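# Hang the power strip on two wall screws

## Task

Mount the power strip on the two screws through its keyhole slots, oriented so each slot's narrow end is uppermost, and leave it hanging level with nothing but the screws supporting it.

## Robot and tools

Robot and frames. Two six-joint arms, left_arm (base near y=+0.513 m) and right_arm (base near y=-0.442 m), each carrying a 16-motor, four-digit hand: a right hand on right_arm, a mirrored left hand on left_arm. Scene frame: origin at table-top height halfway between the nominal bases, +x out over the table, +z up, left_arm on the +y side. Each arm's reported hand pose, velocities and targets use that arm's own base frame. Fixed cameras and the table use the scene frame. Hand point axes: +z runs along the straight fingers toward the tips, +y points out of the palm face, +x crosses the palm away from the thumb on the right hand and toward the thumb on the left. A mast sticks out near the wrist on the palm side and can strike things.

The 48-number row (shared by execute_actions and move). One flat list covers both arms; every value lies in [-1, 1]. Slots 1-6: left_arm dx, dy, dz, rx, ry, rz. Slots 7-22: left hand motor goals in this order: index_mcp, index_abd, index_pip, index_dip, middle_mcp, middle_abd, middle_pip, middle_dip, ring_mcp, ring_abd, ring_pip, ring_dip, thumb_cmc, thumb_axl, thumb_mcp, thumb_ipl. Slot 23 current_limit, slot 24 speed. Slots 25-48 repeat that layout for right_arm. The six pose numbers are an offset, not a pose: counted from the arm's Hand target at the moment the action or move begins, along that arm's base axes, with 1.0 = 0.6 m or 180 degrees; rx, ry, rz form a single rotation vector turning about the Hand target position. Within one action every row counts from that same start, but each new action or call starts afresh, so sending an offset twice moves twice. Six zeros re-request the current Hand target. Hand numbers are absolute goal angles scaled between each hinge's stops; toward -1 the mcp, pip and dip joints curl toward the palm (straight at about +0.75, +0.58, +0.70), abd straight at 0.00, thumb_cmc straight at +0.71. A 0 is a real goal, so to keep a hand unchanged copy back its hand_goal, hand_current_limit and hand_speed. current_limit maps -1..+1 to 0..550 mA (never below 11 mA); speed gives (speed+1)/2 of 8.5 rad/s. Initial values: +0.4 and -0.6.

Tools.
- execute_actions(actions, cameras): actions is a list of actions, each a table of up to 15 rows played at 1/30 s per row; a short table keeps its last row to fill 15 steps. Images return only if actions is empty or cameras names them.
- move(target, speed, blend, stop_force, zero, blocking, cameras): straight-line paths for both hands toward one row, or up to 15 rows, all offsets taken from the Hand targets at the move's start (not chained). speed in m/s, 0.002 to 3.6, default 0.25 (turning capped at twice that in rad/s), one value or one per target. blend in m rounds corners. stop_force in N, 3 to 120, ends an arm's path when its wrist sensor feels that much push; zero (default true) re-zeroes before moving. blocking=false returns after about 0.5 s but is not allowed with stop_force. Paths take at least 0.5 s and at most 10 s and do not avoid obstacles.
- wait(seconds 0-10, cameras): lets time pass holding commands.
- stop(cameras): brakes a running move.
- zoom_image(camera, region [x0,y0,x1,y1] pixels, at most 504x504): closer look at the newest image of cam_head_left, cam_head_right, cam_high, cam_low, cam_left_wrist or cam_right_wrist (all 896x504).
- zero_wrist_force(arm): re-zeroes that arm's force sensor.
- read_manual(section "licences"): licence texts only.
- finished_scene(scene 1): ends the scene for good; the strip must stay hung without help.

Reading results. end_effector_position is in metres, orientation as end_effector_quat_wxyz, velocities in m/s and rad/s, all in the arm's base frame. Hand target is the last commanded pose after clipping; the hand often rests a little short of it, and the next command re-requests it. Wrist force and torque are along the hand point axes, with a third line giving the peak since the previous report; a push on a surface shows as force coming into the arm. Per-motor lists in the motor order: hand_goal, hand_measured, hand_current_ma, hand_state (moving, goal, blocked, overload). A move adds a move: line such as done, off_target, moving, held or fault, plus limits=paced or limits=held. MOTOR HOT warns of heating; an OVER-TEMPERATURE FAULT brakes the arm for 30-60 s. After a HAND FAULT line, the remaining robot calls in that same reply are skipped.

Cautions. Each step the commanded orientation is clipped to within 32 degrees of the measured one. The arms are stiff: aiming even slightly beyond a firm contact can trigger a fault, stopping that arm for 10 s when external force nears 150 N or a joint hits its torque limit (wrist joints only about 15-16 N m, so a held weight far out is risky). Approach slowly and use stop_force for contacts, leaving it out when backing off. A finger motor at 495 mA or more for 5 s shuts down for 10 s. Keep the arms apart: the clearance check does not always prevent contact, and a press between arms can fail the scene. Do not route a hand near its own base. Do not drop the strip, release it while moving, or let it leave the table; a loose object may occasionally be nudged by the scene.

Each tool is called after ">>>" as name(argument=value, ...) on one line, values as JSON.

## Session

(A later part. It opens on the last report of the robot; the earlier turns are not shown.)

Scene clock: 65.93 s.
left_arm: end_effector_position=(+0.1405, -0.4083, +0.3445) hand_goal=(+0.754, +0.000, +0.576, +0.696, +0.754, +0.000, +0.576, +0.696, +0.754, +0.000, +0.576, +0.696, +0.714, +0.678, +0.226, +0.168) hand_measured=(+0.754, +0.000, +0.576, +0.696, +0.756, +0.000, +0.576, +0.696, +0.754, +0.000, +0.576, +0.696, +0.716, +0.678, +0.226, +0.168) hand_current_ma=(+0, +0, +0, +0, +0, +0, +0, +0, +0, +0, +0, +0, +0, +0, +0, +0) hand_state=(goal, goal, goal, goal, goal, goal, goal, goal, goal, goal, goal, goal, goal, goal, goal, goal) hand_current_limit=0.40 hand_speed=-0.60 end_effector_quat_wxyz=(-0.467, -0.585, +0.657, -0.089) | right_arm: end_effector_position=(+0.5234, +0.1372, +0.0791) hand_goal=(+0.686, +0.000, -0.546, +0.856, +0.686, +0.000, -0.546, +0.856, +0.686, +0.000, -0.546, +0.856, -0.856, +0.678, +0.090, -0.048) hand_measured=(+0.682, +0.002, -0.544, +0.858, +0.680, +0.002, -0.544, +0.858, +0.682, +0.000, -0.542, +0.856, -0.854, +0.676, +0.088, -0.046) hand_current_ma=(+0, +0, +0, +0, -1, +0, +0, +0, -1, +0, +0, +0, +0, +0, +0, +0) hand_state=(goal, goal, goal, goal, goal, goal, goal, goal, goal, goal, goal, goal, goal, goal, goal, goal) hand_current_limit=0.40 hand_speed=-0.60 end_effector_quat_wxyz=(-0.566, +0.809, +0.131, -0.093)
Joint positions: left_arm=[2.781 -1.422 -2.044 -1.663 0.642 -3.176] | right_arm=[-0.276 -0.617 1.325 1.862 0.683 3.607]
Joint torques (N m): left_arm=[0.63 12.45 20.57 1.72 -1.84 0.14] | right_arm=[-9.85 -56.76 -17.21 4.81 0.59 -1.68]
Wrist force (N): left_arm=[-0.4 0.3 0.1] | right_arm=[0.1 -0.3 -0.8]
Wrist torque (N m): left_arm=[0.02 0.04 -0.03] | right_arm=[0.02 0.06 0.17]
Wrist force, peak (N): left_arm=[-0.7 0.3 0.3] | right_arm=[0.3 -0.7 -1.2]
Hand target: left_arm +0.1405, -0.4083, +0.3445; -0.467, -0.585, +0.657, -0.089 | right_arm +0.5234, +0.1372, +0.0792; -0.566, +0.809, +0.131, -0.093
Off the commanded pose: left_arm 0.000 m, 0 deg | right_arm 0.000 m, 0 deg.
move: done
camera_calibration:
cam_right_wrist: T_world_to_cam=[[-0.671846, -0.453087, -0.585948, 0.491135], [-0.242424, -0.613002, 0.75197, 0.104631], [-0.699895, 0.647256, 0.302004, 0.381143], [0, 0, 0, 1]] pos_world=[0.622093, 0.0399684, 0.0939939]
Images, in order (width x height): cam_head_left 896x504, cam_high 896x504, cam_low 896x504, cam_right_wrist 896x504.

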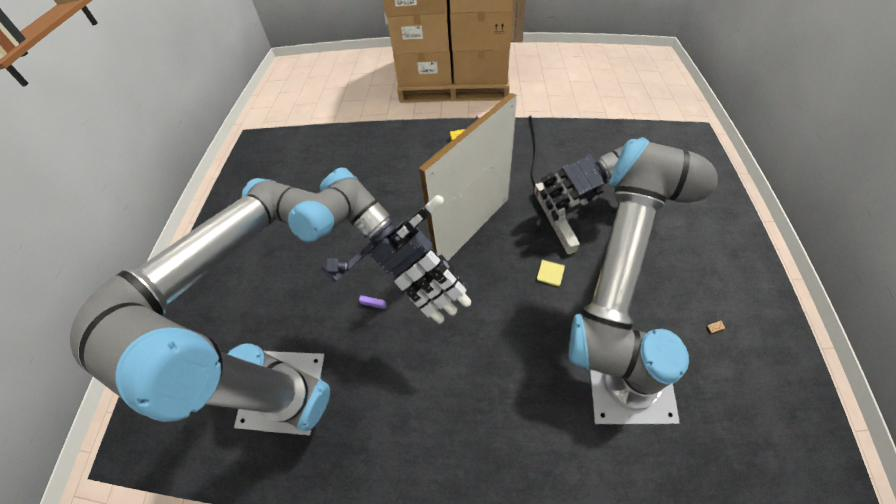

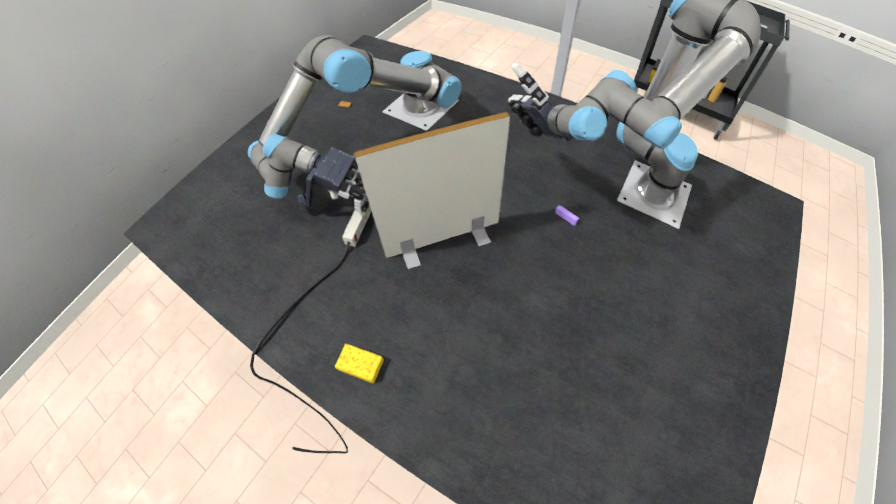

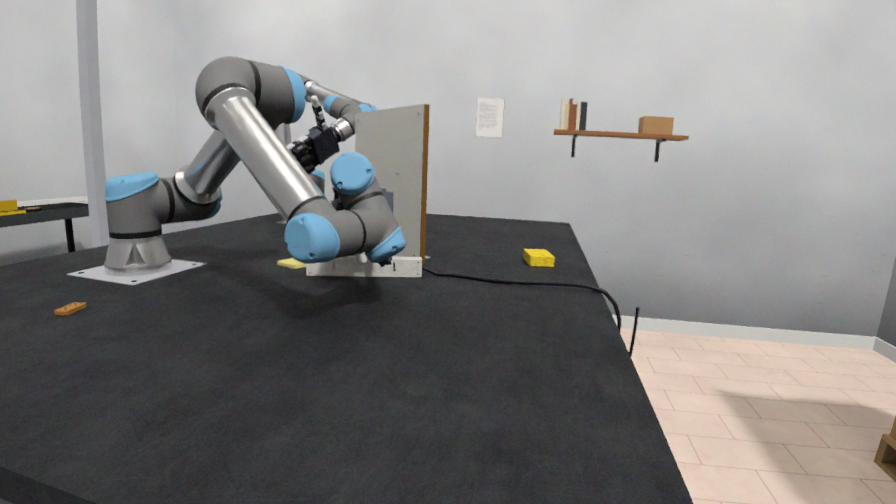

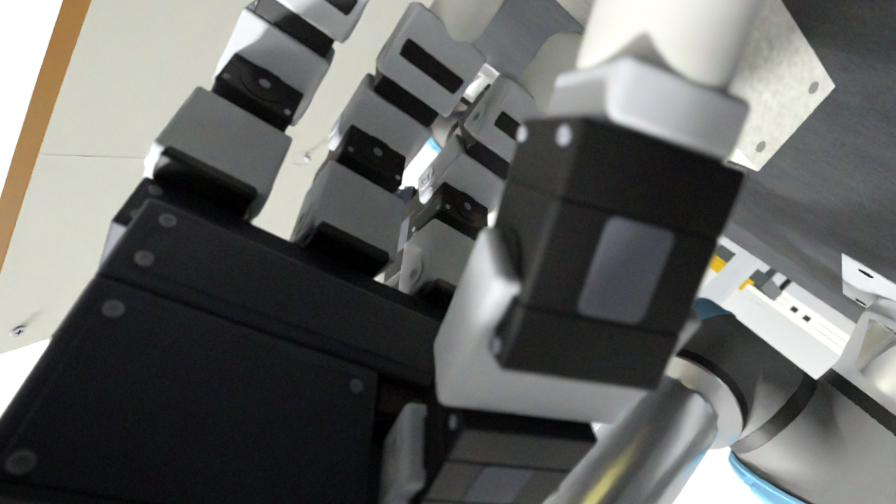

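>>> move(target=[[0,0,0,0,0,0, 0.754,0,0.576,0.696,0.754,0,0.576,0.696,0.754,0,0.576,0.696,0.714,0.678,0.226,0.168,0.4,-0.6, 0,0,0.0433,0,0,0, 0.685,0,-0.547,0.855,0.685,0,-0.547,0.855,0.685,0,-0.547,0.855,-0.857,0.677,0.09,-0.0486,0.4,-0.85],[0,0,0,0,0,0, 0.754,0,0.576,0.696,0.754,0,0.576,0.696,0.754,0,0.576,0.696,0.714,0.678,0.226,0.168,0.4,-0.6, -0.004,0.062,0.0433,0,0,0.0144, 0.685,0,-0.547,0.855,0.685,0,-0.547,0.855,0.685,0,-0.547,0.855,-0.857,0.677,0.09,-0.0486,0.4,-0.85],[0,0,0,0,0,0, 0.754,0,0.576,0.696,0.754,0,0.576,0.696,0.754,0,0.576,0.696,0.714,0.678,0.226,0.168,0.4,-0.6, -0.004,0.062,-0.052,0,0,0.0144, 0.685,0,-0.547,0.855,0.685,0,-0.547,0.855,0.685,0,-0.547,0.855,-0.857,0.677,0.09,-0.0486,0.4,-0.85]], speed=0.15, blend=[0.005,0.005,0], cameras=["cam_head_left","cam_low"])

>>> zoom_image(camera="cam_low", region=[260, 170, 480, 330])

>>> zoom_image(camera="cam_head_left", region=[500, 120, 640, 260])

Scene clock: 69.77 s.
left_arm: end_effector_position=(+0.1405, -0.4083, +0.3445) hand_goal=(+0.754, +0.000, +0.576, +0.696, +0.754, +0.000, +0.576, +0.696, +0.754, +0.000, +0.576, +0.696, +0.714, +0.678, +0.226, +0.168) hand_measured=(+0.754, +0.000, +0.576, +0.696, +0.756, +0.000, +0.576, +0.696, +0.754, +0.000, +0.576, +0.696, +0.716, +0.678, +0.226, +0.168) hand_current_ma=(+0, +0, +0, +0, +0, +0, +0, +0, +0, +0, +0, +0, +0, +0, +0, +0) hand_state=(goal, goal, goal, goal, goal, goal, goal, goal, goal, goal, goal, goal, goal, goal, goal, goal) hand_current_limit=0.40 hand_speed=-0.60 end_effector_quat_wxyz=(-0.467, -0.585, +0.657, -0.089) | right_arm: end_effector_position=(+0.5210, +0.1744, +0.0481) hand_goal=(+0.686, +0.000, -0.546, +0.856, +0.686, +0.000, -0.546, +0.856, +0.686, +0.000, -0.546, +0.856, -0.856, +0.678, +0.090, -0.048) hand_measured=(+0.680, +0.002, -0.544, +0.858, +0.680, +0.002, -0.544, +0.858, +0.680, +0.000, -0.542, +0.856, -0.854, +0.676, +0.088, -0.046) hand_current_ma=(-1, +0, +0, +0, -1, +0, +0, +0, -1, +0, +0, +0, +0, +0, +0, +0) hand_state=(goal, goal, goal, goal, goal, goal, goal, goal, goal, goal, goal, goal, goal, goal, goal, goal) hand_current_limit=0.40 hand_speed=-0.85 end_effector_quat_wxyz=(-0.564, +0.805, +0.150, -0.106)
Joint positions: left_arm=[2.781 -1.422 -2.044 -1.663 0.642 -3.176] | right_arm=[-0.206 -0.558 1.297 1.814 0.663 3.628]
Joint torques (N m): left_arm=[0.89 12.73 20.68 1.75 -1.88 0.14] | right_arm=[10.47 -42.32 -18.32 -0.08 -2.59 1.67]
Wrist force (N): left_arm=[-0.6 0.2 0.3] | right_arm=[0.1 -0.2 -1.0]
Wrist torque (N m): left_arm=[0.01 0.08 -0.06] | right_arm=[0.03 0.05 0.08]
Wrist force, peak (N): left_arm=[-0.7 0.1 0.4] | right_arm=[0.1 -0.5 -2.2]
Hand target: left_arm +0.1405, -0.4083, +0.3445; -0.467, -0.585, +0.657, -0.089 | right_arm +0.5210, +0.1744, +0.0480; -0.564, +0.805, +0.150, -0.106
Off the commanded pose: left_arm 0.000 m, 0 deg | right_arm 0.000 m, 0 deg.
move: done
Images, in order (width x height): cam_head_left 896x504, cam_low 896x504.

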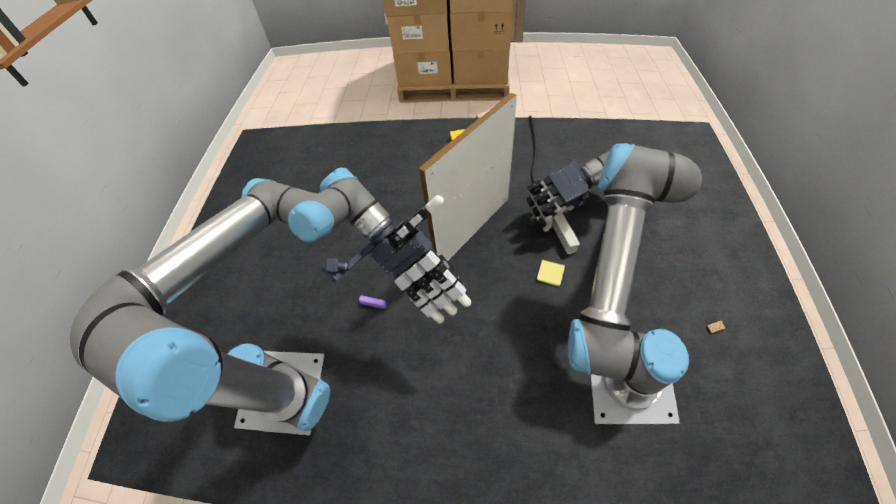

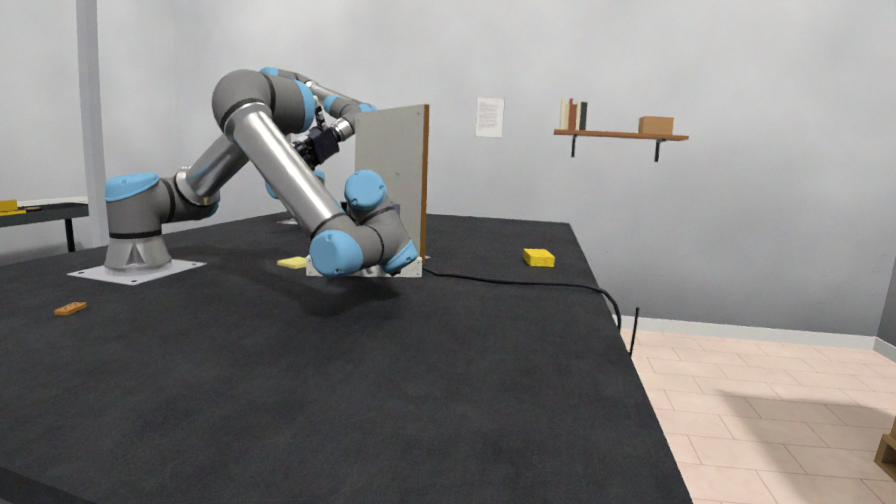

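Scaled by 2.291 from the camera's 896x504 image, which has a finer 1280x720 frame.

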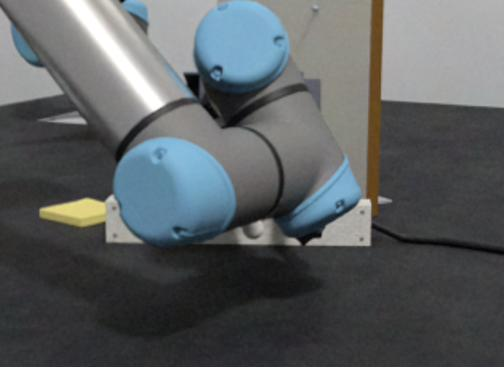

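Scaled by 3.600 from the camera's 896x504 image, which has a finer 1280x720 frame.

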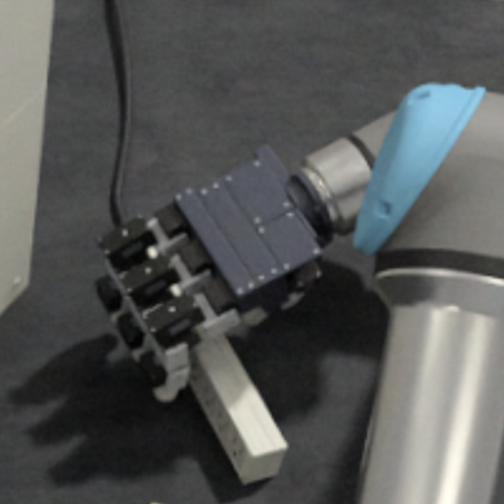

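>>> move(target=[0,0,0,0,0,0, 0.754,0,0.576,0.696,0.754,0,0.576,0.696,0.754,0,0.576,0.696,0.714,0.678,0.226,0.168,0.4,-0.6, 0,0,0,0,0,0, 0.39,0,-0.547,0.855,0.39,0,-0.547,0.855,0.39,0,-0.547,0.855,-0.857,0.677,-0.4,-0.0486,0.55,-0.9], speed=0.12)

>>> move(target=[[0,0,0,0,0,0, 0.754,0,0.576,0.696,0.754,0,0.576,0.696,0.754,0,0.576,0.696,0.714,0.678,0.226,0.168,0.4,-0.6, 0,0,0.0417,0,0,0, 0.39,0,-0.547,0.855,0.39,0,-0.547,0.855,0.39,0,-0.547,0.855,-0.857,0.677,-0.4,-0.0486,0.55,-0.9],[0,0,0,0,0,0, 0.754,0,0.576,0.696,0.754,0,0.576,0.696,0.754,0,0.576,0.696,0.714,0.678,0.226,0.168,0.4,-0.6, -0.0203,-0.229,0.0417,0,0,0.0694, 0.39,0,-0.547,0.855,0.39,0,-0.547,0.855,0.39,0,-0.547,0.855,-0.857,0.677,-0.4,-0.0486,0.55,-0.9]], speed=0.15, blend=0.01, cameras=["cam_head_left","cam_low"])

>>> zoom_image(camera="cam_head_left", region=[500, 120, 640, 260])

Scene clock: 71.90 s.
left_arm: end_effector_position=(+0.1405, -0.4083, +0.3445) hand_goal=(+0.754, +0.000, +0.576, +0.696, +0.754, +0.000, +0.576, +0.696, +0.754, +0.000, +0.576, +0.696, +0.714, +0.678, +0.226, +0.168) hand_measured=(+0.754, +0.000, +0.576, +0.696, +0.756, +0.000, +0.576, +0.696, +0.754, +0.000, +0.576, +0.696, +0.716, +0.678, +0.226, +0.168) hand_current_ma=(+0, +0, +0, +0, +0, +0, +0, +0, +0, +0, +0, +0, +0, +0, +0, +0) hand_state=(goal, goal, goal, goal, goal, goal, goal, goal, goal, goal, goal, goal, goal, goal, goal, goal) hand_current_limit=0.40 hand_speed=-0.60 end_effector_quat_wxyz=(-0.467, -0.585, +0.657, -0.089) | right_arm: end_effector_position=(+0.5210, +0.1744, +0.0480) hand_goal=(+0.390, +0.000, -0.546, +0.856, +0.390, +0.000, -0.546, +0.856, +0.390, +0.000, -0.546, +0.856, -0.856, +0.678, -0.400, -0.048) hand_measured=(+0.430, +0.002, -0.538, +0.858, +0.428, +0.002, -0.538, +0.858, +0.428, +0.000, -0.538, +0.858, -0.854, +0.676, -0.126, -0.028) hand_current_ma=(+30, +0, +1, +0, +28, +0, +1, +0, +26, +0, +1, +0, +0, +0, +426, +12) hand_state=(blocked, goal, goal, goal, blocked, goal, goal, goal, blocked, goal, goal, goal, goal, goal, blocked, blocked) hand_current_limit=0.55 hand_speed=-0.90 end_effector_quat_wxyz=(-0.564, +0.805, +0.150, -0.106)
Joint positions: left_arm=[2.781 -1.422 -2.044 -1.663 0.642 -3.176] | right_arm=[-0.206 -0.558 1.297 1.814 0.663 3.628]
Joint torques (N m): left_arm=[0.61 12.82 20.54 1.74 -1.97 0.02] | right_arm=[7.96 -44.69 -16.11 0.29 -1.48 1.2]
Wrist force (N): left_arm=[-0.7 -0.2 0.1] | right_arm=[-1.2 -5.9 -5.4]
Wrist torque (N m): left_arm=[-0.02 0.08 -0.06] | right_arm=[-0.10 0.16 -0.02]
Wrist force, peak (N): left_arm=[-0.7 -0.2 0.2] | right_arm=[-1.1 -6.2 -5.5]
Hand target: left_arm +0.1405, -0.4083, +0.3445; -0.467, -0.585, +0.657, -0.089 | right_arm +0.5210, +0.1744, +0.0480; -0.564, +0.805, +0.150, -0.106
Off the commanded pose: left_arm 0.000 m, 0 deg | right_arm 0.000 m, 0 deg.
move: done

Scene clock: 73.60 s.
left_arm: end_effector_position=(+0.1405, -0.4083, +0.3445) hand_goal=(+0.754, +0.000, +0.576, +0.696, +0.754, +0.000, +0.576, +0.696, +0.754, +0.000, +0.576, +0.696, +0.714, +0.678, +0.226, +0.168) hand_measured=(+0.754, +0.000, +0.576, +0.696, +0.756, +0.000, +0.576, +0.696, +0.754, +0.000, +0.576, +0.696, +0.716, +0.678, +0.226, +0.168) hand_current_ma=(+0, +0, +0, +0, +0, +0, +0, +0, +0, +0, +0, +0, +0, +0, +0, +0) hand_state=(goal, goal, goal, goal, goal, goal, goal, goal, goal, goal, goal, goal, goal, goal, goal, goal) hand_current_limit=0.40 hand_speed=-0.60 end_effector_quat_wxyz=(-0.467, -0.585, +0.657, -0.089) | right_arm: end_effector_position=(+0.5089, +0.0371, +0.0730) hand_goal=(+0.390, +0.000, -0.546, +0.856, +0.390, +0.000, -0.546, +0.856, +0.390, +0.000, -0.546, +0.856, -0.856, +0.678, -0.400, -0.048) hand_measured=(+0.430, -0.004, -0.516, +0.870, +0.424, +0.000, -0.522, +0.868, +0.410, +0.000, -0.520, +0.866, -0.858, +0.676, -0.160, -0.016) hand_current_ma=(+29, +0, +16, +4, +22, +0, +10, +3, +8, +0, +12, +2, +0, +0, +426, +31) hand_state=(blocked, goal, blocked, goal, blocked, goal, blocked, goal, blocked, goal, blocked, goal, goal, goal, blocked, blocked) hand_current_limit=0.55 hand_speed=-0.90 end_effector_quat_wxyz=(-0.549, +0.784, +0.236, -0.167)
Joint positions: left_arm=[2.781 -1.422 -2.044 -1.663 0.642 -3.176] | right_arm=[-0.376 -0.555 1.233 2.046 1.004 3.377]
Joint torques (N m): left_arm=[1.26 13.29 19.78 1.76 -1.94 0.03] | right_arm=[-8.97 -45.71 -18.03 5.55 1.04 -1.71]
Wrist force (N): left_arm=[-0.5 0.0 0.2] | right_arm=[1.4 3.2 -0.5]
Wrist torque (N m): left_arm=[-0.01 0.07 -0.05] | right_arm=[0.14 0.08 0.20]
Wrist force, peak (N): left_arm=[-0.7 0.4 0.0] | right_arm=[-1.0 -6.2 -5.4]
Hand target: left_arm +0.1405, -0.4083, +0.3445; -0.467, -0.585, +0.657, -0.089 | right_arm +0.5089, +0.0370, +0.0730; -0.549, +0.784, +0.236, -0.167
Off the commanded pose: left_arm 0.000 m, 0 deg | right_arm 0.000 m, 0 deg.
move: done
Images, in order (width x height): cam_head_left 896x504, cam_low 896x504.

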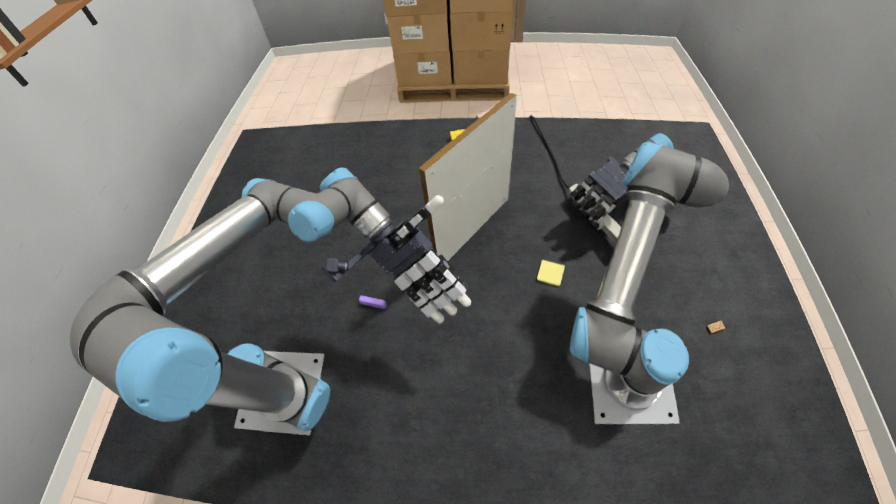

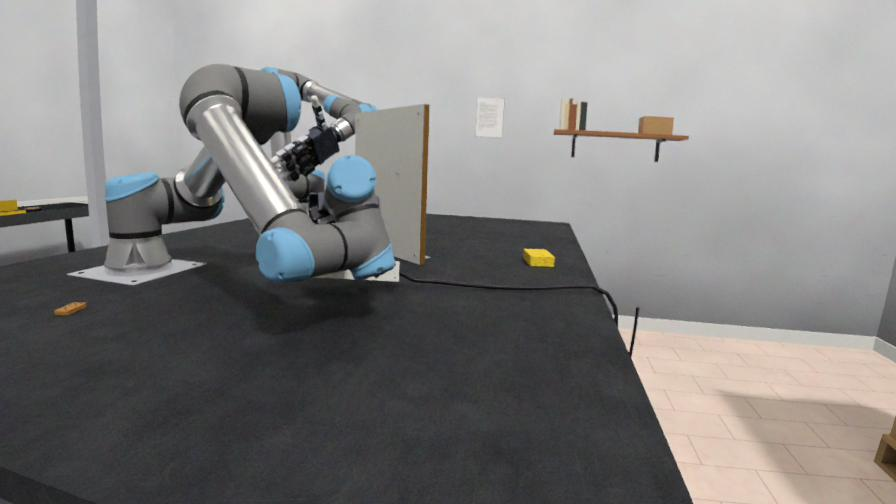

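Scaled by 3.600 from the camera's 896x504 image, which has a finer 1280x720 frame.

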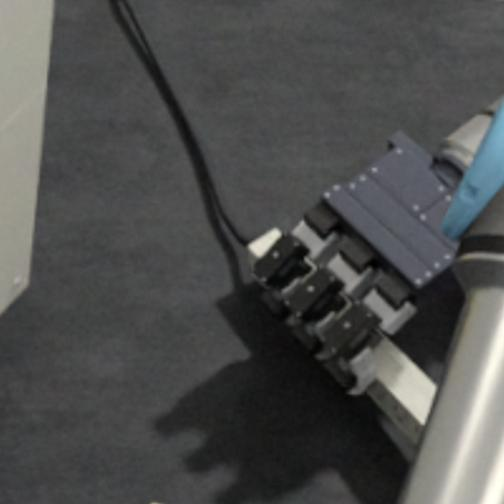

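>>> move(target=[0,0,0,0,0,0, 0.754,0,0.576,0.696,0.754,0,0.576,0.696,0.754,0,0.576,0.696,0.714,0.678,0.226,0.168,0.4,-0.6, 0,0,-0.043,0,0,0, 0.39,0,-0.547,0.855,0.39,0,-0.547,0.855,0.39,0,-0.547,0.855,-0.857,0.677,-0.4,-0.0486,0.55,-0.9], speed=0.06, stop_force=4)

>>> move(target=[0,0,0,0,0,0, 0.754,0,0.576,0.696,0.754,0,0.576,0.696,0.754,0,0.576,0.696,0.714,0.678,0.226,0.168,0.4,-0.6, 0,0,0,0,0,0, 0.685,0,-0.547,0.855,0.685,0,-0.547,0.855,0.685,0,-0.547,0.855,-0.857,0.677,0.09,-0.0486,0.4,-0.85], speed=0.06)

>>> move(target=[0,0,0,0,0,0, 0.754,0,0.576,0.696,0.754,0,0.576,0.696,0.754,0,0.576,0.696,0.714,0.678,0.226,0.168,0.4,-0.6, 0.05,0.0,0.4,0,0,0, 0.685,0,-0.547,0.855,0.685,0,-0.547,0.855,0.685,0,-0.547,0.855,-0.857,0.677,0.09,-0.0486,0.4,-0.85], speed=0.3, cameras=["cam_head_left","cam_low","cam_high"])

>>> zoom_image(camera="cam_low", region=[260, 170, 480, 330])

>>> zoom_image(camera="cam_head_left", region=[520, 130, 660, 270])

Scene clock: 75.77 s.
left_arm: end_effector_position=(+0.1405, -0.4083, +0.3445) hand_goal=(+0.754, +0.000, +0.576, +0.696, +0.754, +0.000, +0.576, +0.696, +0.754, +0.000, +0.576, +0.696, +0.714, +0.678, +0.226, +0.168) hand_measured=(+0.754, +0.000, +0.576, +0.696, +0.756, +0.000, +0.576, +0.696, +0.754, +0.000, +0.576, +0.696, +0.716, +0.678, +0.226, +0.168) hand_current_ma=(+0, +0, +0, +0, +0, +0, +0, +0, +0, +0, +0, +0, +0, +0, +0, +0) hand_state=(goal, goal, goal, goal, goal, goal, goal, goal, goal, goal, goal, goal, goal, goal, goal, goal) hand_current_limit=0.40 hand_speed=-0.60 end_effector_quat_wxyz=(-0.467, -0.585, +0.657, -0.089) | right_arm: end_effector_position=(+0.5088, +0.0370, +0.0527) hand_goal=(+0.390, +0.000, -0.546, +0.856, +0.390, +0.000, -0.546, +0.856, +0.390, +0.000, -0.546, +0.856, -0.856, +0.678, -0.400, -0.048) hand_measured=(+0.430, -0.004, -0.514, +0.870, +0.424, +0.000, -0.522, +0.868, +0.412, +0.000, -0.518, +0.866, -0.858, +0.676, -0.162, -0.016) hand_current_ma=(+29, +0, +17, +4, +22, +0, +10, +3, +9, +0, +13, +2, +0, +0, +426, +32) hand_state=(blocked, goal, blocked, goal, blocked, goal, blocked, goal, blocked, goal, blocked, goal, goal, goal, blocked, blocked) hand_current_limit=0.55 hand_speed=-0.90 end_effector_quat_wxyz=(-0.549, +0.784, +0.236, -0.167)
Joint positions: left_arm=[2.781 -1.422 -2.044 -1.663 0.642 -3.176] | right_arm=[-0.376 -0.523 1.23 2.018 1.005 3.377]
Joint torques (N m): left_arm=[0.71 12.33 20.29 1.77 -2.04 0.22] | right_arm=[-0.25 -60.13 -5.33 5.64 0.72 -1.48]
Wrist force (N): left_arm=[-0.6 0.2 0.5] | right_arm=[1.1 2.5 -0.4]
Wrist torque (N m): left_arm=[-0.02 0.09 -0.06] | right_arm=[0.14 0.05 0.24]
Wrist force, peak (N): left_arm=[-0.8 -0.1 0.2] | right_arm=[0.5 -5.7 -5.9]
Hand target: left_arm +0.1405, -0.4083, +0.3445; -0.467, -0.585, +0.657, -0.089 | right_arm +0.5088, +0.0370, +0.0527; -0.549, +0.784, +0.236, -0.167 (not the last commanded pose)
Off the commanded pose: left_arm 0.000 m, 0 deg | right_arm 0.006 m, 0 deg.
move: contact (right_arm)

Scene clock: 76.97 s.
left_arm: end_effector_position=(+0.1405, -0.4083, +0.3445) hand_goal=(+0.754, +0.000, +0.576, +0.696, +0.754, +0.000, +0.576, +0.696, +0.754, +0.000, +0.576, +0.696, +0.714, +0.678, +0.226, +0.168) hand_measured=(+0.754, +0.000, +0.576, +0.696, +0.756, +0.000, +0.576, +0.696, +0.754, +0.000, +0.576, +0.696, +0.716, +0.678, +0.226, +0.168) hand_current_ma=(+0, +0, +0, +0, +0, +0, +0, +0, +0, +0, +0, +0, +0, +0, +0, +0) hand_state=(goal, goal, goal, goal, goal, goal, goal, goal, goal, goal, goal, goal, goal, goal, goal, goal) hand_current_limit=0.40 hand_speed=-0.60 end_effector_quat_wxyz=(-0.467, -0.585, +0.657, -0.089) | right_arm: end_effector_position=(+0.5088, +0.0370, +0.0528) hand_goal=(+0.686, +0.000, -0.546, +0.856, +0.686, +0.000, -0.546, +0.856, +0.686, +0.000, -0.546, +0.856, -0.856, +0.678, +0.090, -0.048) hand_measured=(+0.668, -0.002, -0.544, +0.858, +0.668, +0.000, -0.542, +0.860, +0.668, +0.000, -0.542, +0.858, -0.856, +0.676, +0.088, -0.046) hand_current_ma=(-6, +0, +0, +0, -7, +0, +0, +0, -6, +0, +0, +0, +0, +0, +0, +0) hand_state=(goal, goal, goal, goal, goal, goal, goal, goal, goal, goal, goal, goal, goal, goal, goal, goal) hand_current_limit=0.40 hand_speed=-0.85 end_effector_quat_wxyz=(-0.549, +0.784, +0.236, -0.167)
Joint positions: left_arm=[2.781 -1.422 -2.044 -1.663 0.642 -3.176] | right_arm=[-0.376 -0.523 1.23 2.018 1.005 3.377]
Joint torques (N m): left_arm=[1 12.75 20.15 1.65 -1.94 0.01] | right_arm=[8.63 -55.04 -5.05 2.16 0.6 -1.43]
Wrist force (N): left_arm=[-0.4 0.3 0.3] | right_arm=[0.0 0.1 -1.0]
Wrist torque (N m): left_arm=[0.01 0.06 -0.04] | right_arm=[0.08 0.08 0.17]
Wrist force, peak (N): left_arm=[-0.8 0.1 0.1] | right_arm=[1.2 3.1 -0.5]
Hand target: left_arm +0.1405, -0.4083, +0.3445; -0.467, -0.585, +0.657, -0.089 | right_arm +0.5088, +0.0370, +0.0527; -0.549, +0.784, +0.236, -0.167
Off the commanded pose: left_arm 0.000 m, 0 deg | right_arm 0.000 m, 0 deg.
move: done

Scene clock: 78.53 s.
left_arm: end_effector_position=(+0.1405, -0.4083, +0.3445) hand_goal=(+0.754, +0.000, +0.576, +0.696, +0.754, +0.000, +0.576, +0.696, +0.754, +0.000, +0.576, +0.696, +0.714, +0.678, +0.226, +0.168) hand_measured=(+0.754, +0.000, +0.576, +0.696, +0.756, +0.000, +0.576, +0.696, +0.754, +0.000, +0.576, +0.696, +0.716, +0.678, +0.226, +0.168) hand_current_ma=(+0, +0, +0, +0, +0, +0, +0, +0, +0, +0, +0, +0, +0, +0, +0, +0) hand_state=(goal, goal, goal, goal, goal, goal, goal, goal, goal, goal, goal, goal, goal, goal, goal, goal) hand_current_limit=0.40 hand_speed=-0.60 end_effector_quat_wxyz=(-0.467, -0.585, +0.657, -0.089) | right_arm: end_effector_position=(+0.5387, +0.0370, +0.2927) hand_goal=(+0.686, +0.000, -0.546, +0.856, +0.686, +0.000, -0.546, +0.856, +0.686, +0.000, -0.546, +0.856, -0.856, +0.678, +0.090, -0.048) hand_measured=(+0.670, -0.002, -0.544, +0.858, +0.670, +0.000, -0.542, +0.860, +0.670, +0.000, -0.542, +0.858, -0.856, +0.676, +0.088, -0.046) hand_current_ma=(-5, +0, +0, +0, -6, +0, +0, +0, -5, +0, +0, +0, +0, +0, +0, +0) hand_state=(goal, goal, goal, goal, goal, goal, goal, goal, goal, goal, goal, goal, goal, goal, goal, goal) hand_current_limit=0.40 hand_speed=-0.85 end_effector_quat_wxyz=(-0.549, +0.784, +0.236, -0.167)
Joint positions: left_arm=[2.781 -1.422 -2.044 -1.663 0.642 -3.176] | right_arm=[-0.359 -0.736 0.962 2.494 0.989 3.385]
Joint torques (N m): left_arm=[1.19 11.96 20.24 1.68 -1.97 0.15] | right_arm=[10.66 -43.31 -21.19 5.15 0.81 1.39]
Wrist force (N): left_arm=[-0.5 -0.1 0.1] | right_arm=[0.3 -0.2 -1.2]
Wrist torque (N m): left_arm=[-0.02 0.06 -0.05] | right_arm=[0.06 0.05 0.19]
Wrist force, peak (N): left_arm=[-0.6 0.3 0.2] | right_arm=[0.4 -1.8 -1.6]
Hand target: left_arm +0.1405, -0.4083, +0.3445; -0.467, -0.585, +0.657, -0.089 | right_arm +0.5388, +0.0370, +0.2927; -0.549, +0.784, +0.236, -0.167
Off the commanded pose: left_arm 0.000 m, 0 deg | right_arm 0.000 m, 0 deg.
move: done
Images, in order (width x height): cam_head_left 896x504, cam_high 896x504, cam_low 896x504.

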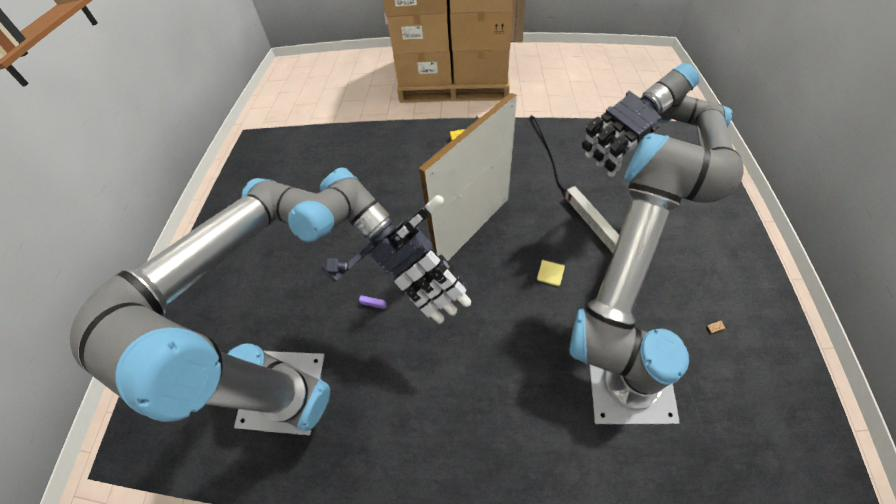

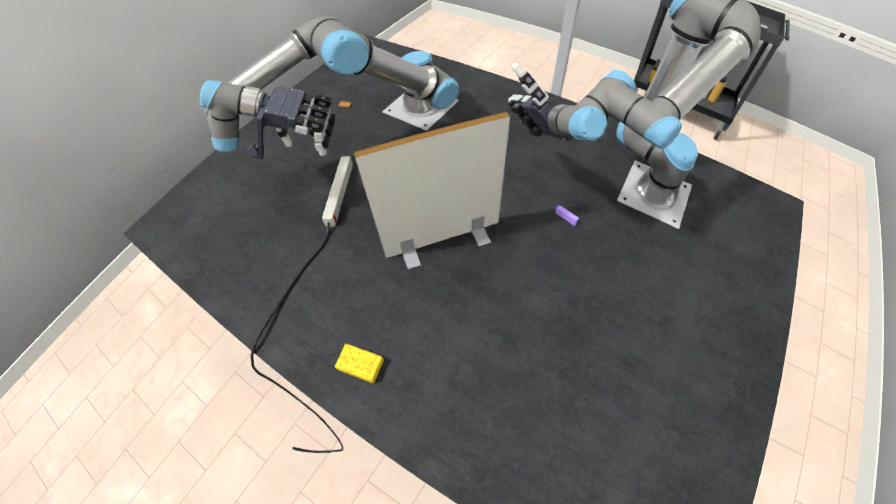

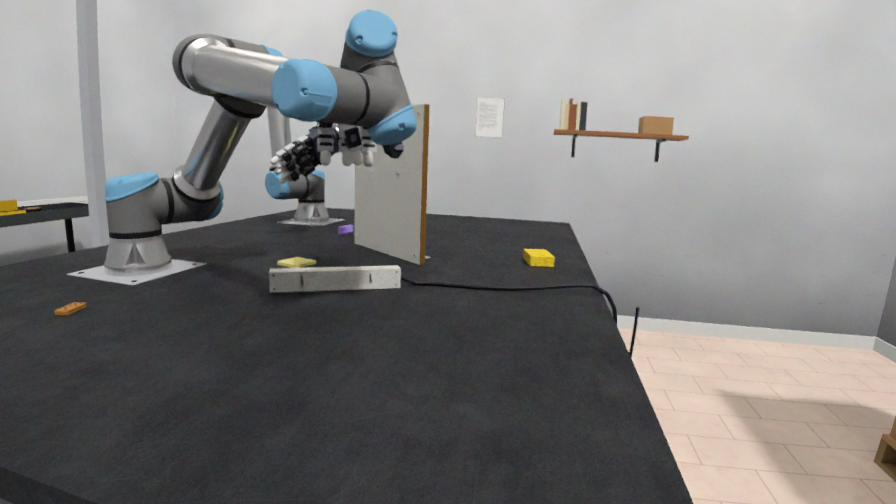

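Scaled by 2.291 from the camera's 896x504 image, which has a finer 1280x720 frame.

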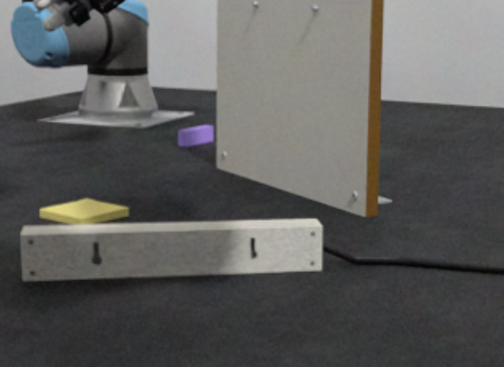

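Scaled by 3.600 from the camera's 896x504 image, which has a finer 1280x720 frame.

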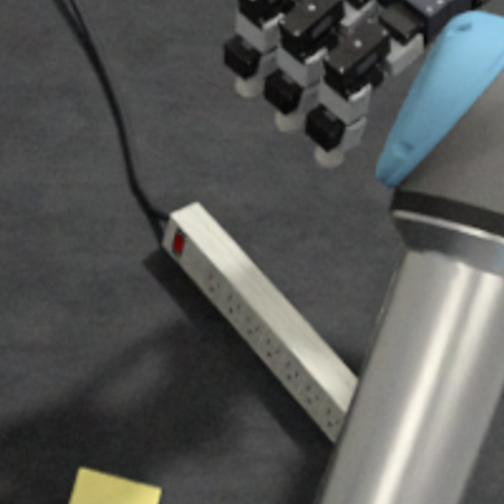

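>>> move(target=[[0,0,0,0,0,0, 0.754,0,0.576,0.696,0.754,0,0.576,0.696,0.754,0,0.576,0.696,0.714,0.678,0.226,0.168,0.4,-0.6, -0.0147,0.0383,-0.0667,-0.0267,-0.3347,0.5271, 0.685,0,-0.547,0.855,0.685,0,-0.547,0.855,0.685,0,-0.547,0.855,-0.857,0.677,0.09,-0.0486,0.4,-0.85],[0,0,0,0,0,0, 0.754,0,0.576,0.696,0.754,0,0.576,0.696,0.754,0,0.576,0.696,0.714,0.678,0.226,0.168,0.4,-0.6, 0.0328,0.0382,-0.1878,0,0,0.984, 0.685,0,-0.547,0.855,0.685,0,-0.547,0.855,0.685,0,-0.547,0.855,-0.857,0.677,0.09,-0.0486,0.4,-0.85]], speed=0.6, blend=0.02, cameras=["cam_head_left","cam_low","cam_high"])

>>> zoom_image(camera="cam_low", region=[260, 170, 480, 330])

Scene clock: 84.73 s.
left_arm: end_effector_position=(+0.1405, -0.4083, +0.3445) hand_goal=(+0.754, +0.000, +0.576, +0.696, +0.754, +0.000, +0.576, +0.696, +0.754, +0.000, +0.576, +0.696, +0.714, +0.678, +0.226, +0.168) hand_measured=(+0.754, +0.000, +0.576, +0.696, +0.756, +0.000, +0.576, +0.696, +0.754, +0.000, +0.576, +0.696, +0.716, +0.678, +0.226, +0.168) hand_current_ma=(+0, +0, +0, +0, +0, +0, +0, +0, +0, +0, +0, +0, +0, +0, +0, +0) hand_state=(goal, goal, goal, goal, goal, goal, goal, goal, goal, goal, goal, goal, goal, goal, goal, goal) hand_current_limit=0.40 hand_speed=-0.60 end_effector_quat_wxyz=(-0.467, -0.585, +0.657, -0.089) | right_arm: end_effector_position=(+0.5584, +0.0599, +0.1801) hand_goal=(+0.686, +0.000, -0.546, +0.856, +0.686, +0.000, -0.546, +0.856, +0.686, +0.000, -0.546, +0.856, -0.856, +0.678, +0.090, -0.048) hand_measured=(+0.682, -0.002, -0.544, +0.858, +0.680, +0.000, -0.544, +0.860, +0.682, +0.000, -0.542, +0.858, -0.854, +0.676, +0.088, -0.046) hand_current_ma=(-1, +0, +0, +0, -1, +0, +0, +0, -1, +0, +0, +0, +0, +0, +0, +0) hand_state=(goal, goal, goal, goal, goal, goal, goal, goal, goal, goal, goal, goal, goal, goal, goal, goal) hand_current_limit=0.40 hand_speed=-0.85 end_effector_quat_wxyz=(+0.153, -0.217, +0.790, -0.553)
Joint positions: left_arm=[2.781 -1.422 -2.044 -1.663 0.642 -3.176] | right_arm=[0.164 -1.145 1.511 0.418 2.636 0.72]
Joint torques (N m): left_arm=[1.97 12.53 19.98 1.74 -2.1 0.23] | right_arm=[-9.25 -44.41 -10.14 -0.66 -0.37 -1.95]
Wrist force (N): left_arm=[-0.3 0.1 0.3] | right_arm=[0.4 0.0 -1.1]
Wrist torque (N m): left_arm=[0.00 0.04 -0.03] | right_arm=[0.07 0.04 0.19]
Wrist force, peak (N): left_arm=[-0.9 -0.1 -0.1] | right_arm=[1.3 -0.5 -0.9]
Hand target: left_arm +0.1405, -0.4083, +0.3445; -0.467, -0.585, +0.657, -0.089 | right_arm +0.5584, +0.0599, +0.1801; +0.153, -0.217, +0.790, -0.553
Off the commanded pose: left_arm 0.000 m, 0 deg | right_arm 0.000 m, 0 deg.
move: done
Images, in order (width x height): cam_head_left 896x504, cam_high 896x504, cam_low 896x504.

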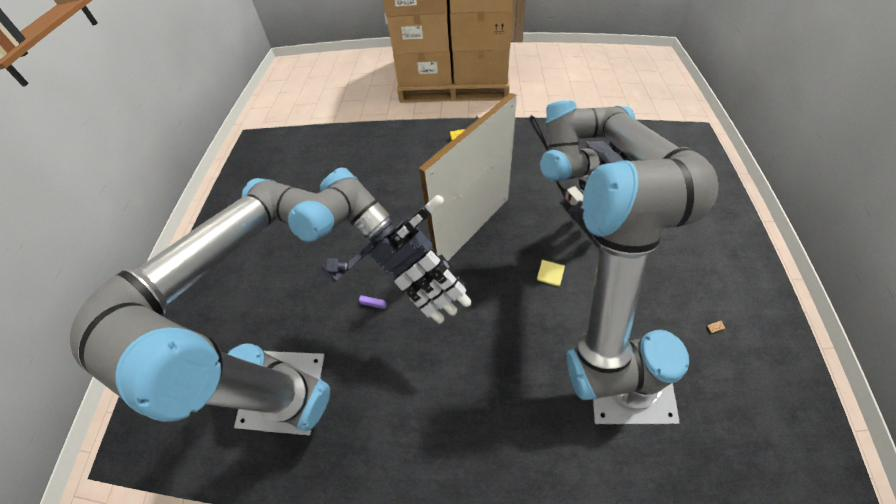

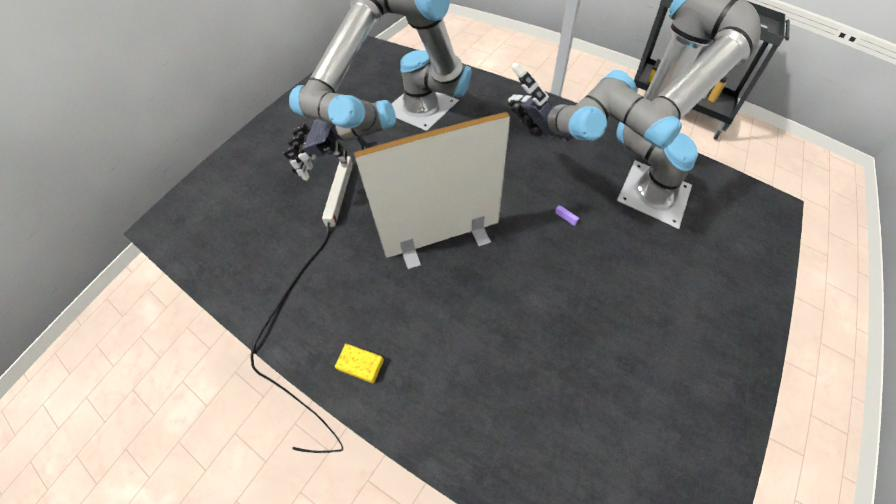

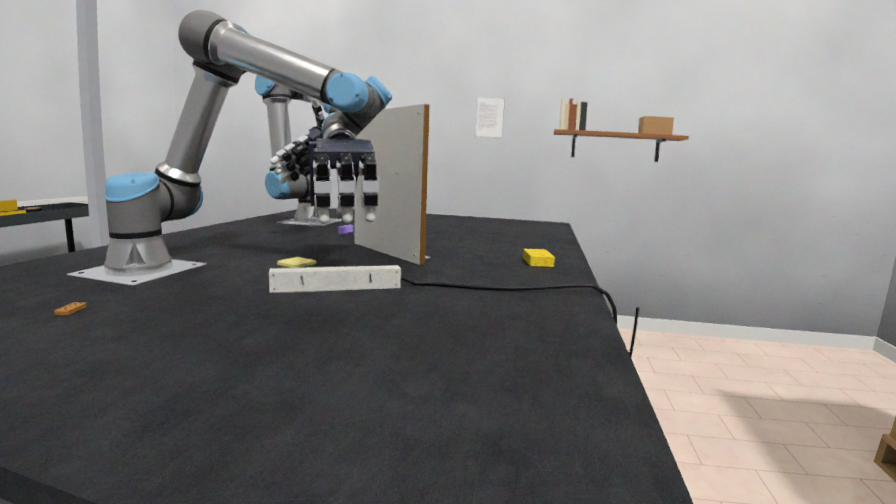

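Scaled by 2.291 from the camera's 896x504 image, which has a finer 1280x720 frame.

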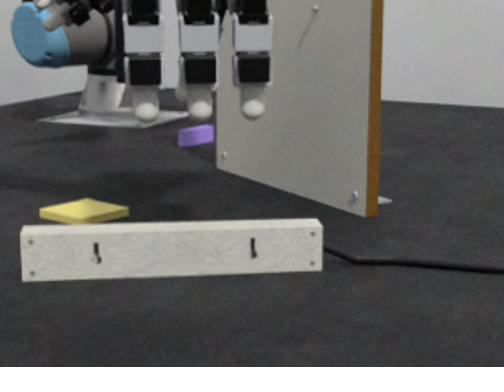

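>>> move(target=[0,0,0,0,0,0, 0.754,0,0.576,0.696,0.754,0,0.576,0.696,0.754,0,0.576,0.696,0.714,0.678,0.226,0.168,0.4,-0.6, -0.0086,-0.0051,-0.2295,0,0,0, 0.685,0,-0.547,0.855,0.685,0,-0.547,0.855,0.685,0,-0.547,0.855,-0.857,0.677,0.09,-0.0486,0.4,-0.85], speed=0.2, stop_force=8)

>>> move(target=[0,0,0,0,0,0, 0.754,0,0.576,0.696,0.754,0,0.576,0.696,0.754,0,0.576,0.696,0.714,0.678,0.226,0.168,0.4,-0.6, 0,0,0,0,0,0, 0.40,0,-0.547,0.855,0.40,0,-0.547,0.855,0.40,0,-0.547,0.855,-0.857,0.677,-0.45,-0.0486,0.7,-0.88], speed=0.12, cameras=["cam_low","cam_high","cam_right_wrist"])

>>> zoom_image(camera="cam_low", region=[260, 170, 480, 330])

Scene clock: 87.27 s.
left_arm: end_effector_position=(+0.1405, -0.4083, +0.3445) hand_goal=(+0.754, +0.000, +0.576, +0.696, +0.754, +0.000, +0.576, +0.696, +0.754, +0.000, +0.576, +0.696, +0.714, +0.678, +0.226, +0.168) hand_measured=(+0.754, +0.000, +0.576, +0.696, +0.756, +0.000, +0.576, +0.696, +0.754, +0.000, +0.576, +0.696, +0.716, +0.678, +0.226, +0.168) hand_current_ma=(+0, +0, +0, +0, +0, +0, +0, +0, +0, +0, +0, +0, +0, +0, +0, +0) hand_state=(goal, goal, goal, goal, goal, goal, goal, goal, goal, goal, goal, goal, goal, goal, goal, goal) hand_current_limit=0.40 hand_speed=-0.60 end_effector_quat_wxyz=(-0.467, -0.585, +0.657, -0.089) | right_arm: end_effector_position=(+0.5533, +0.0568, +0.0424) hand_goal=(+0.686, +0.000, -0.546, +0.856, +0.686, +0.000, -0.546, +0.856, +0.686, +0.000, -0.546, +0.856, -0.856, +0.678, +0.090, -0.048) hand_measured=(+0.680, -0.002, -0.544, +0.858, +0.680, +0.000, -0.544, +0.860, +0.680, +0.000, -0.542, +0.858, -0.854, +0.676, +0.088, -0.046) hand_current_ma=(-1, +0, +0, +0, -1, +0, +0, +0, -1, +0, +0, +0, +0, +0, +0, +0) hand_state=(goal, goal, goal, goal, goal, goal, goal, goal, goal, goal, goal, goal, goal, goal, goal, goal) hand_current_limit=0.40 hand_speed=-0.85 end_effector_quat_wxyz=(+0.153, -0.217, +0.790, -0.553)
Joint positions: left_arm=[2.781 -1.422 -2.044 -1.663 0.642 -3.176] | right_arm=[0.16 -0.996 1.679 0.095 2.633 0.713]
Joint torques (N m): left_arm=[1.17 12.23 20.87 1.78 -1.77 0.18] | right_arm=[-9.09 -32.72 -6.82 -0.62 -0.56 -1.76]
Wrist force (N): left_arm=[-0.7 0.2 0.2] | right_arm=[0.2 -0.3 -1.1]
Wrist torque (N m): left_arm=[0.01 0.09 -0.07] | right_arm=[0.03 0.05 0.17]
Wrist force, peak (N): left_arm=[-0.7 0.5 0.1] | right_arm=[0.3 -1.1 -1.5]
Hand target: left_arm +0.1405, -0.4083, +0.3445; -0.467, -0.585, +0.657, -0.089 | right_arm +0.5533, +0.0568, +0.0424; +0.153, -0.217, +0.790, -0.553
Off the commanded pose: left_arm 0.000 m, 0 deg | right_arm 0.000 m, 0 deg.
move: done

Scene clock: 88.53 s.
left_arm: end_effector_position=(+0.1405, -0.4083, +0.3445) hand_goal=(+0.754, +0.000, +0.576, +0.696, +0.754, +0.000, +0.576, +0.696, +0.754, +0.000, +0.576, +0.696, +0.714, +0.678, +0.226, +0.168) hand_measured=(+0.754, +0.000, +0.576, +0.696, +0.756, +0.000, +0.576, +0.696, +0.754, +0.000, +0.576, +0.696, +0.716, +0.678, +0.226, +0.168) hand_current_ma=(+0, +0, +0, +0, +0, +0, +0, +0, +0, +0, +0, +0, +0, +0, +0, +0) hand_state=(goal, goal, goal, goal, goal, goal, goal, goal, goal, goal, goal, goal, goal, goal, goal, goal) hand_current_limit=0.40 hand_speed=-0.60 end_effector_quat_wxyz=(-0.467, -0.585, +0.657, -0.089) | right_arm: end_effector_position=(+0.5533, +0.0568, +0.0424) hand_goal=(+0.400, +0.000, -0.546, +0.856, +0.400, +0.000, -0.546, +0.856, +0.400, +0.000, -0.546, +0.856, -0.856, +0.678, -0.450, -0.048) hand_measured=(+0.438, +0.000, -0.538, +0.860, +0.432, +0.000, -0.538, +0.860, +0.426, +0.000, -0.538, +0.858, -0.854, +0.678, -0.132, -0.026) hand_current_ma=(+27, +0, +2, +0, +19, +0, +1, +0, +12, +0, +1, +0, +0, +0, +468, +15) hand_state=(blocked, goal, goal, goal, blocked, goal, goal, goal, blocked, goal, goal, goal, goal, goal, blocked, blocked) hand_current_limit=0.70 hand_speed=-0.88 end_effector_quat_wxyz=(+0.153, -0.217, +0.790, -0.553)
Joint positions: left_arm=[2.781 -1.422 -2.044 -1.663 0.642 -3.176] | right_arm=[0.16 -0.996 1.679 0.095 2.633 0.713]
Joint torques (N m): left_arm=[0.73 12.93 20.37 1.64 -1.87 -0.03] | right_arm=[-7.24 -31.97 -6.61 0.48 -0.16 -1.85]
Wrist force (N): left_arm=[-0.5 0.0 0.2] | right_arm=[-0.5 -6.4 -5.3]
Wrist torque (N m): left_arm=[-0.02 0.07 -0.05] | right_arm=[-0.08 0.16 0.06]
Wrist force, peak (N): left_arm=[-0.7 0.4 0.2] | right_arm=[-0.7 -6.9 -5.8]
Hand target: left_arm +0.1405, -0.4083, +0.3445; -0.467, -0.585, +0.657, -0.089 | right_arm +0.5533, +0.0568, +0.0424; +0.153, -0.217, +0.790, -0.553
Off the commanded pose: left_arm 0.000 m, 0 deg | right_arm 0.000 m, 0 deg.
move: done
camera_calibration:
cam_right_wrist: T_world_to_cam=[[0.560962, 0.584813, -0.585931, -0.287769], [0.107348, 0.650419, 0.751952, -0.175144], [0.820852, -0.484715, 0.302081, -0.31186], [0, 0, 0, 1]] pos_world=[0.43622, 0.131045, 0.057294]
Images, in order (width x height): cam_high 896x504, cam_low 896x504, cam_right_wrist 896x504.

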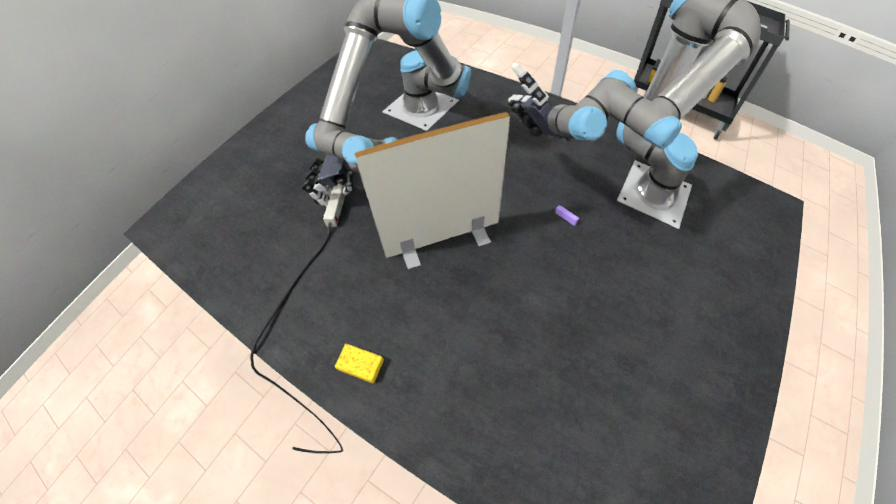

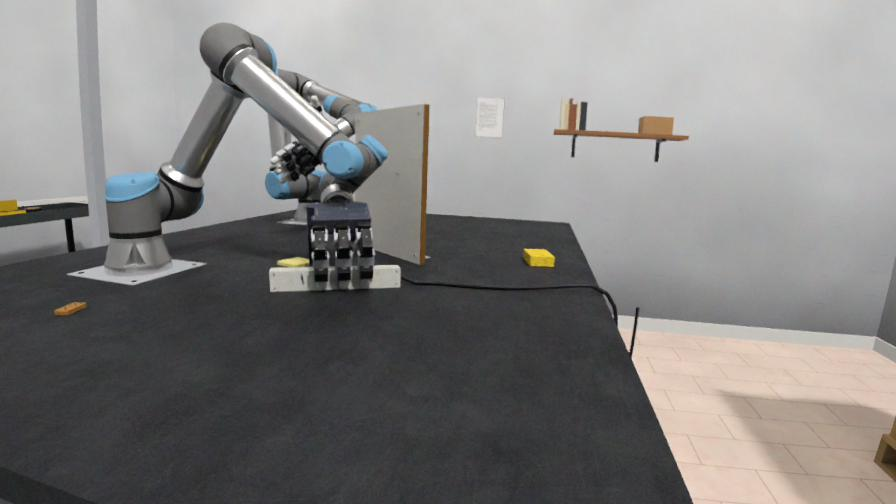

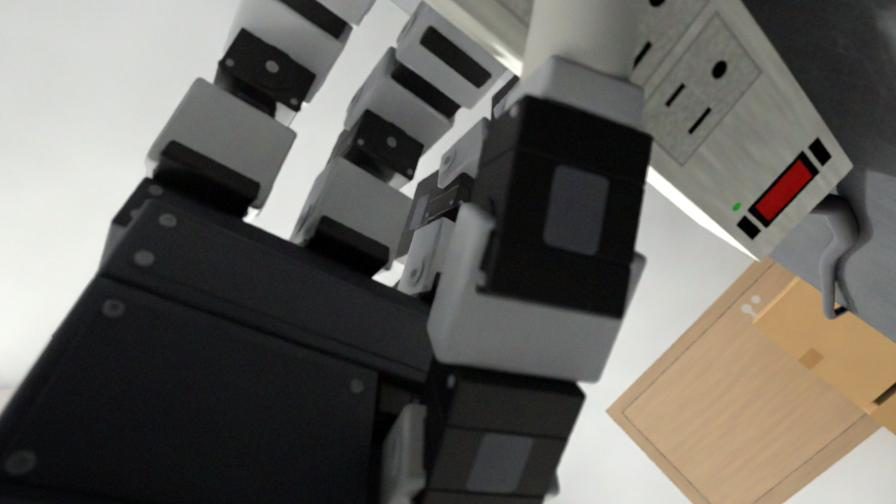

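Scaled by 2.291 from the camera's 896x504 image, which has a finer 1280x720 frame.

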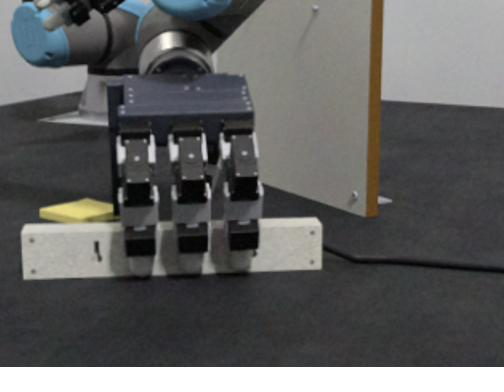

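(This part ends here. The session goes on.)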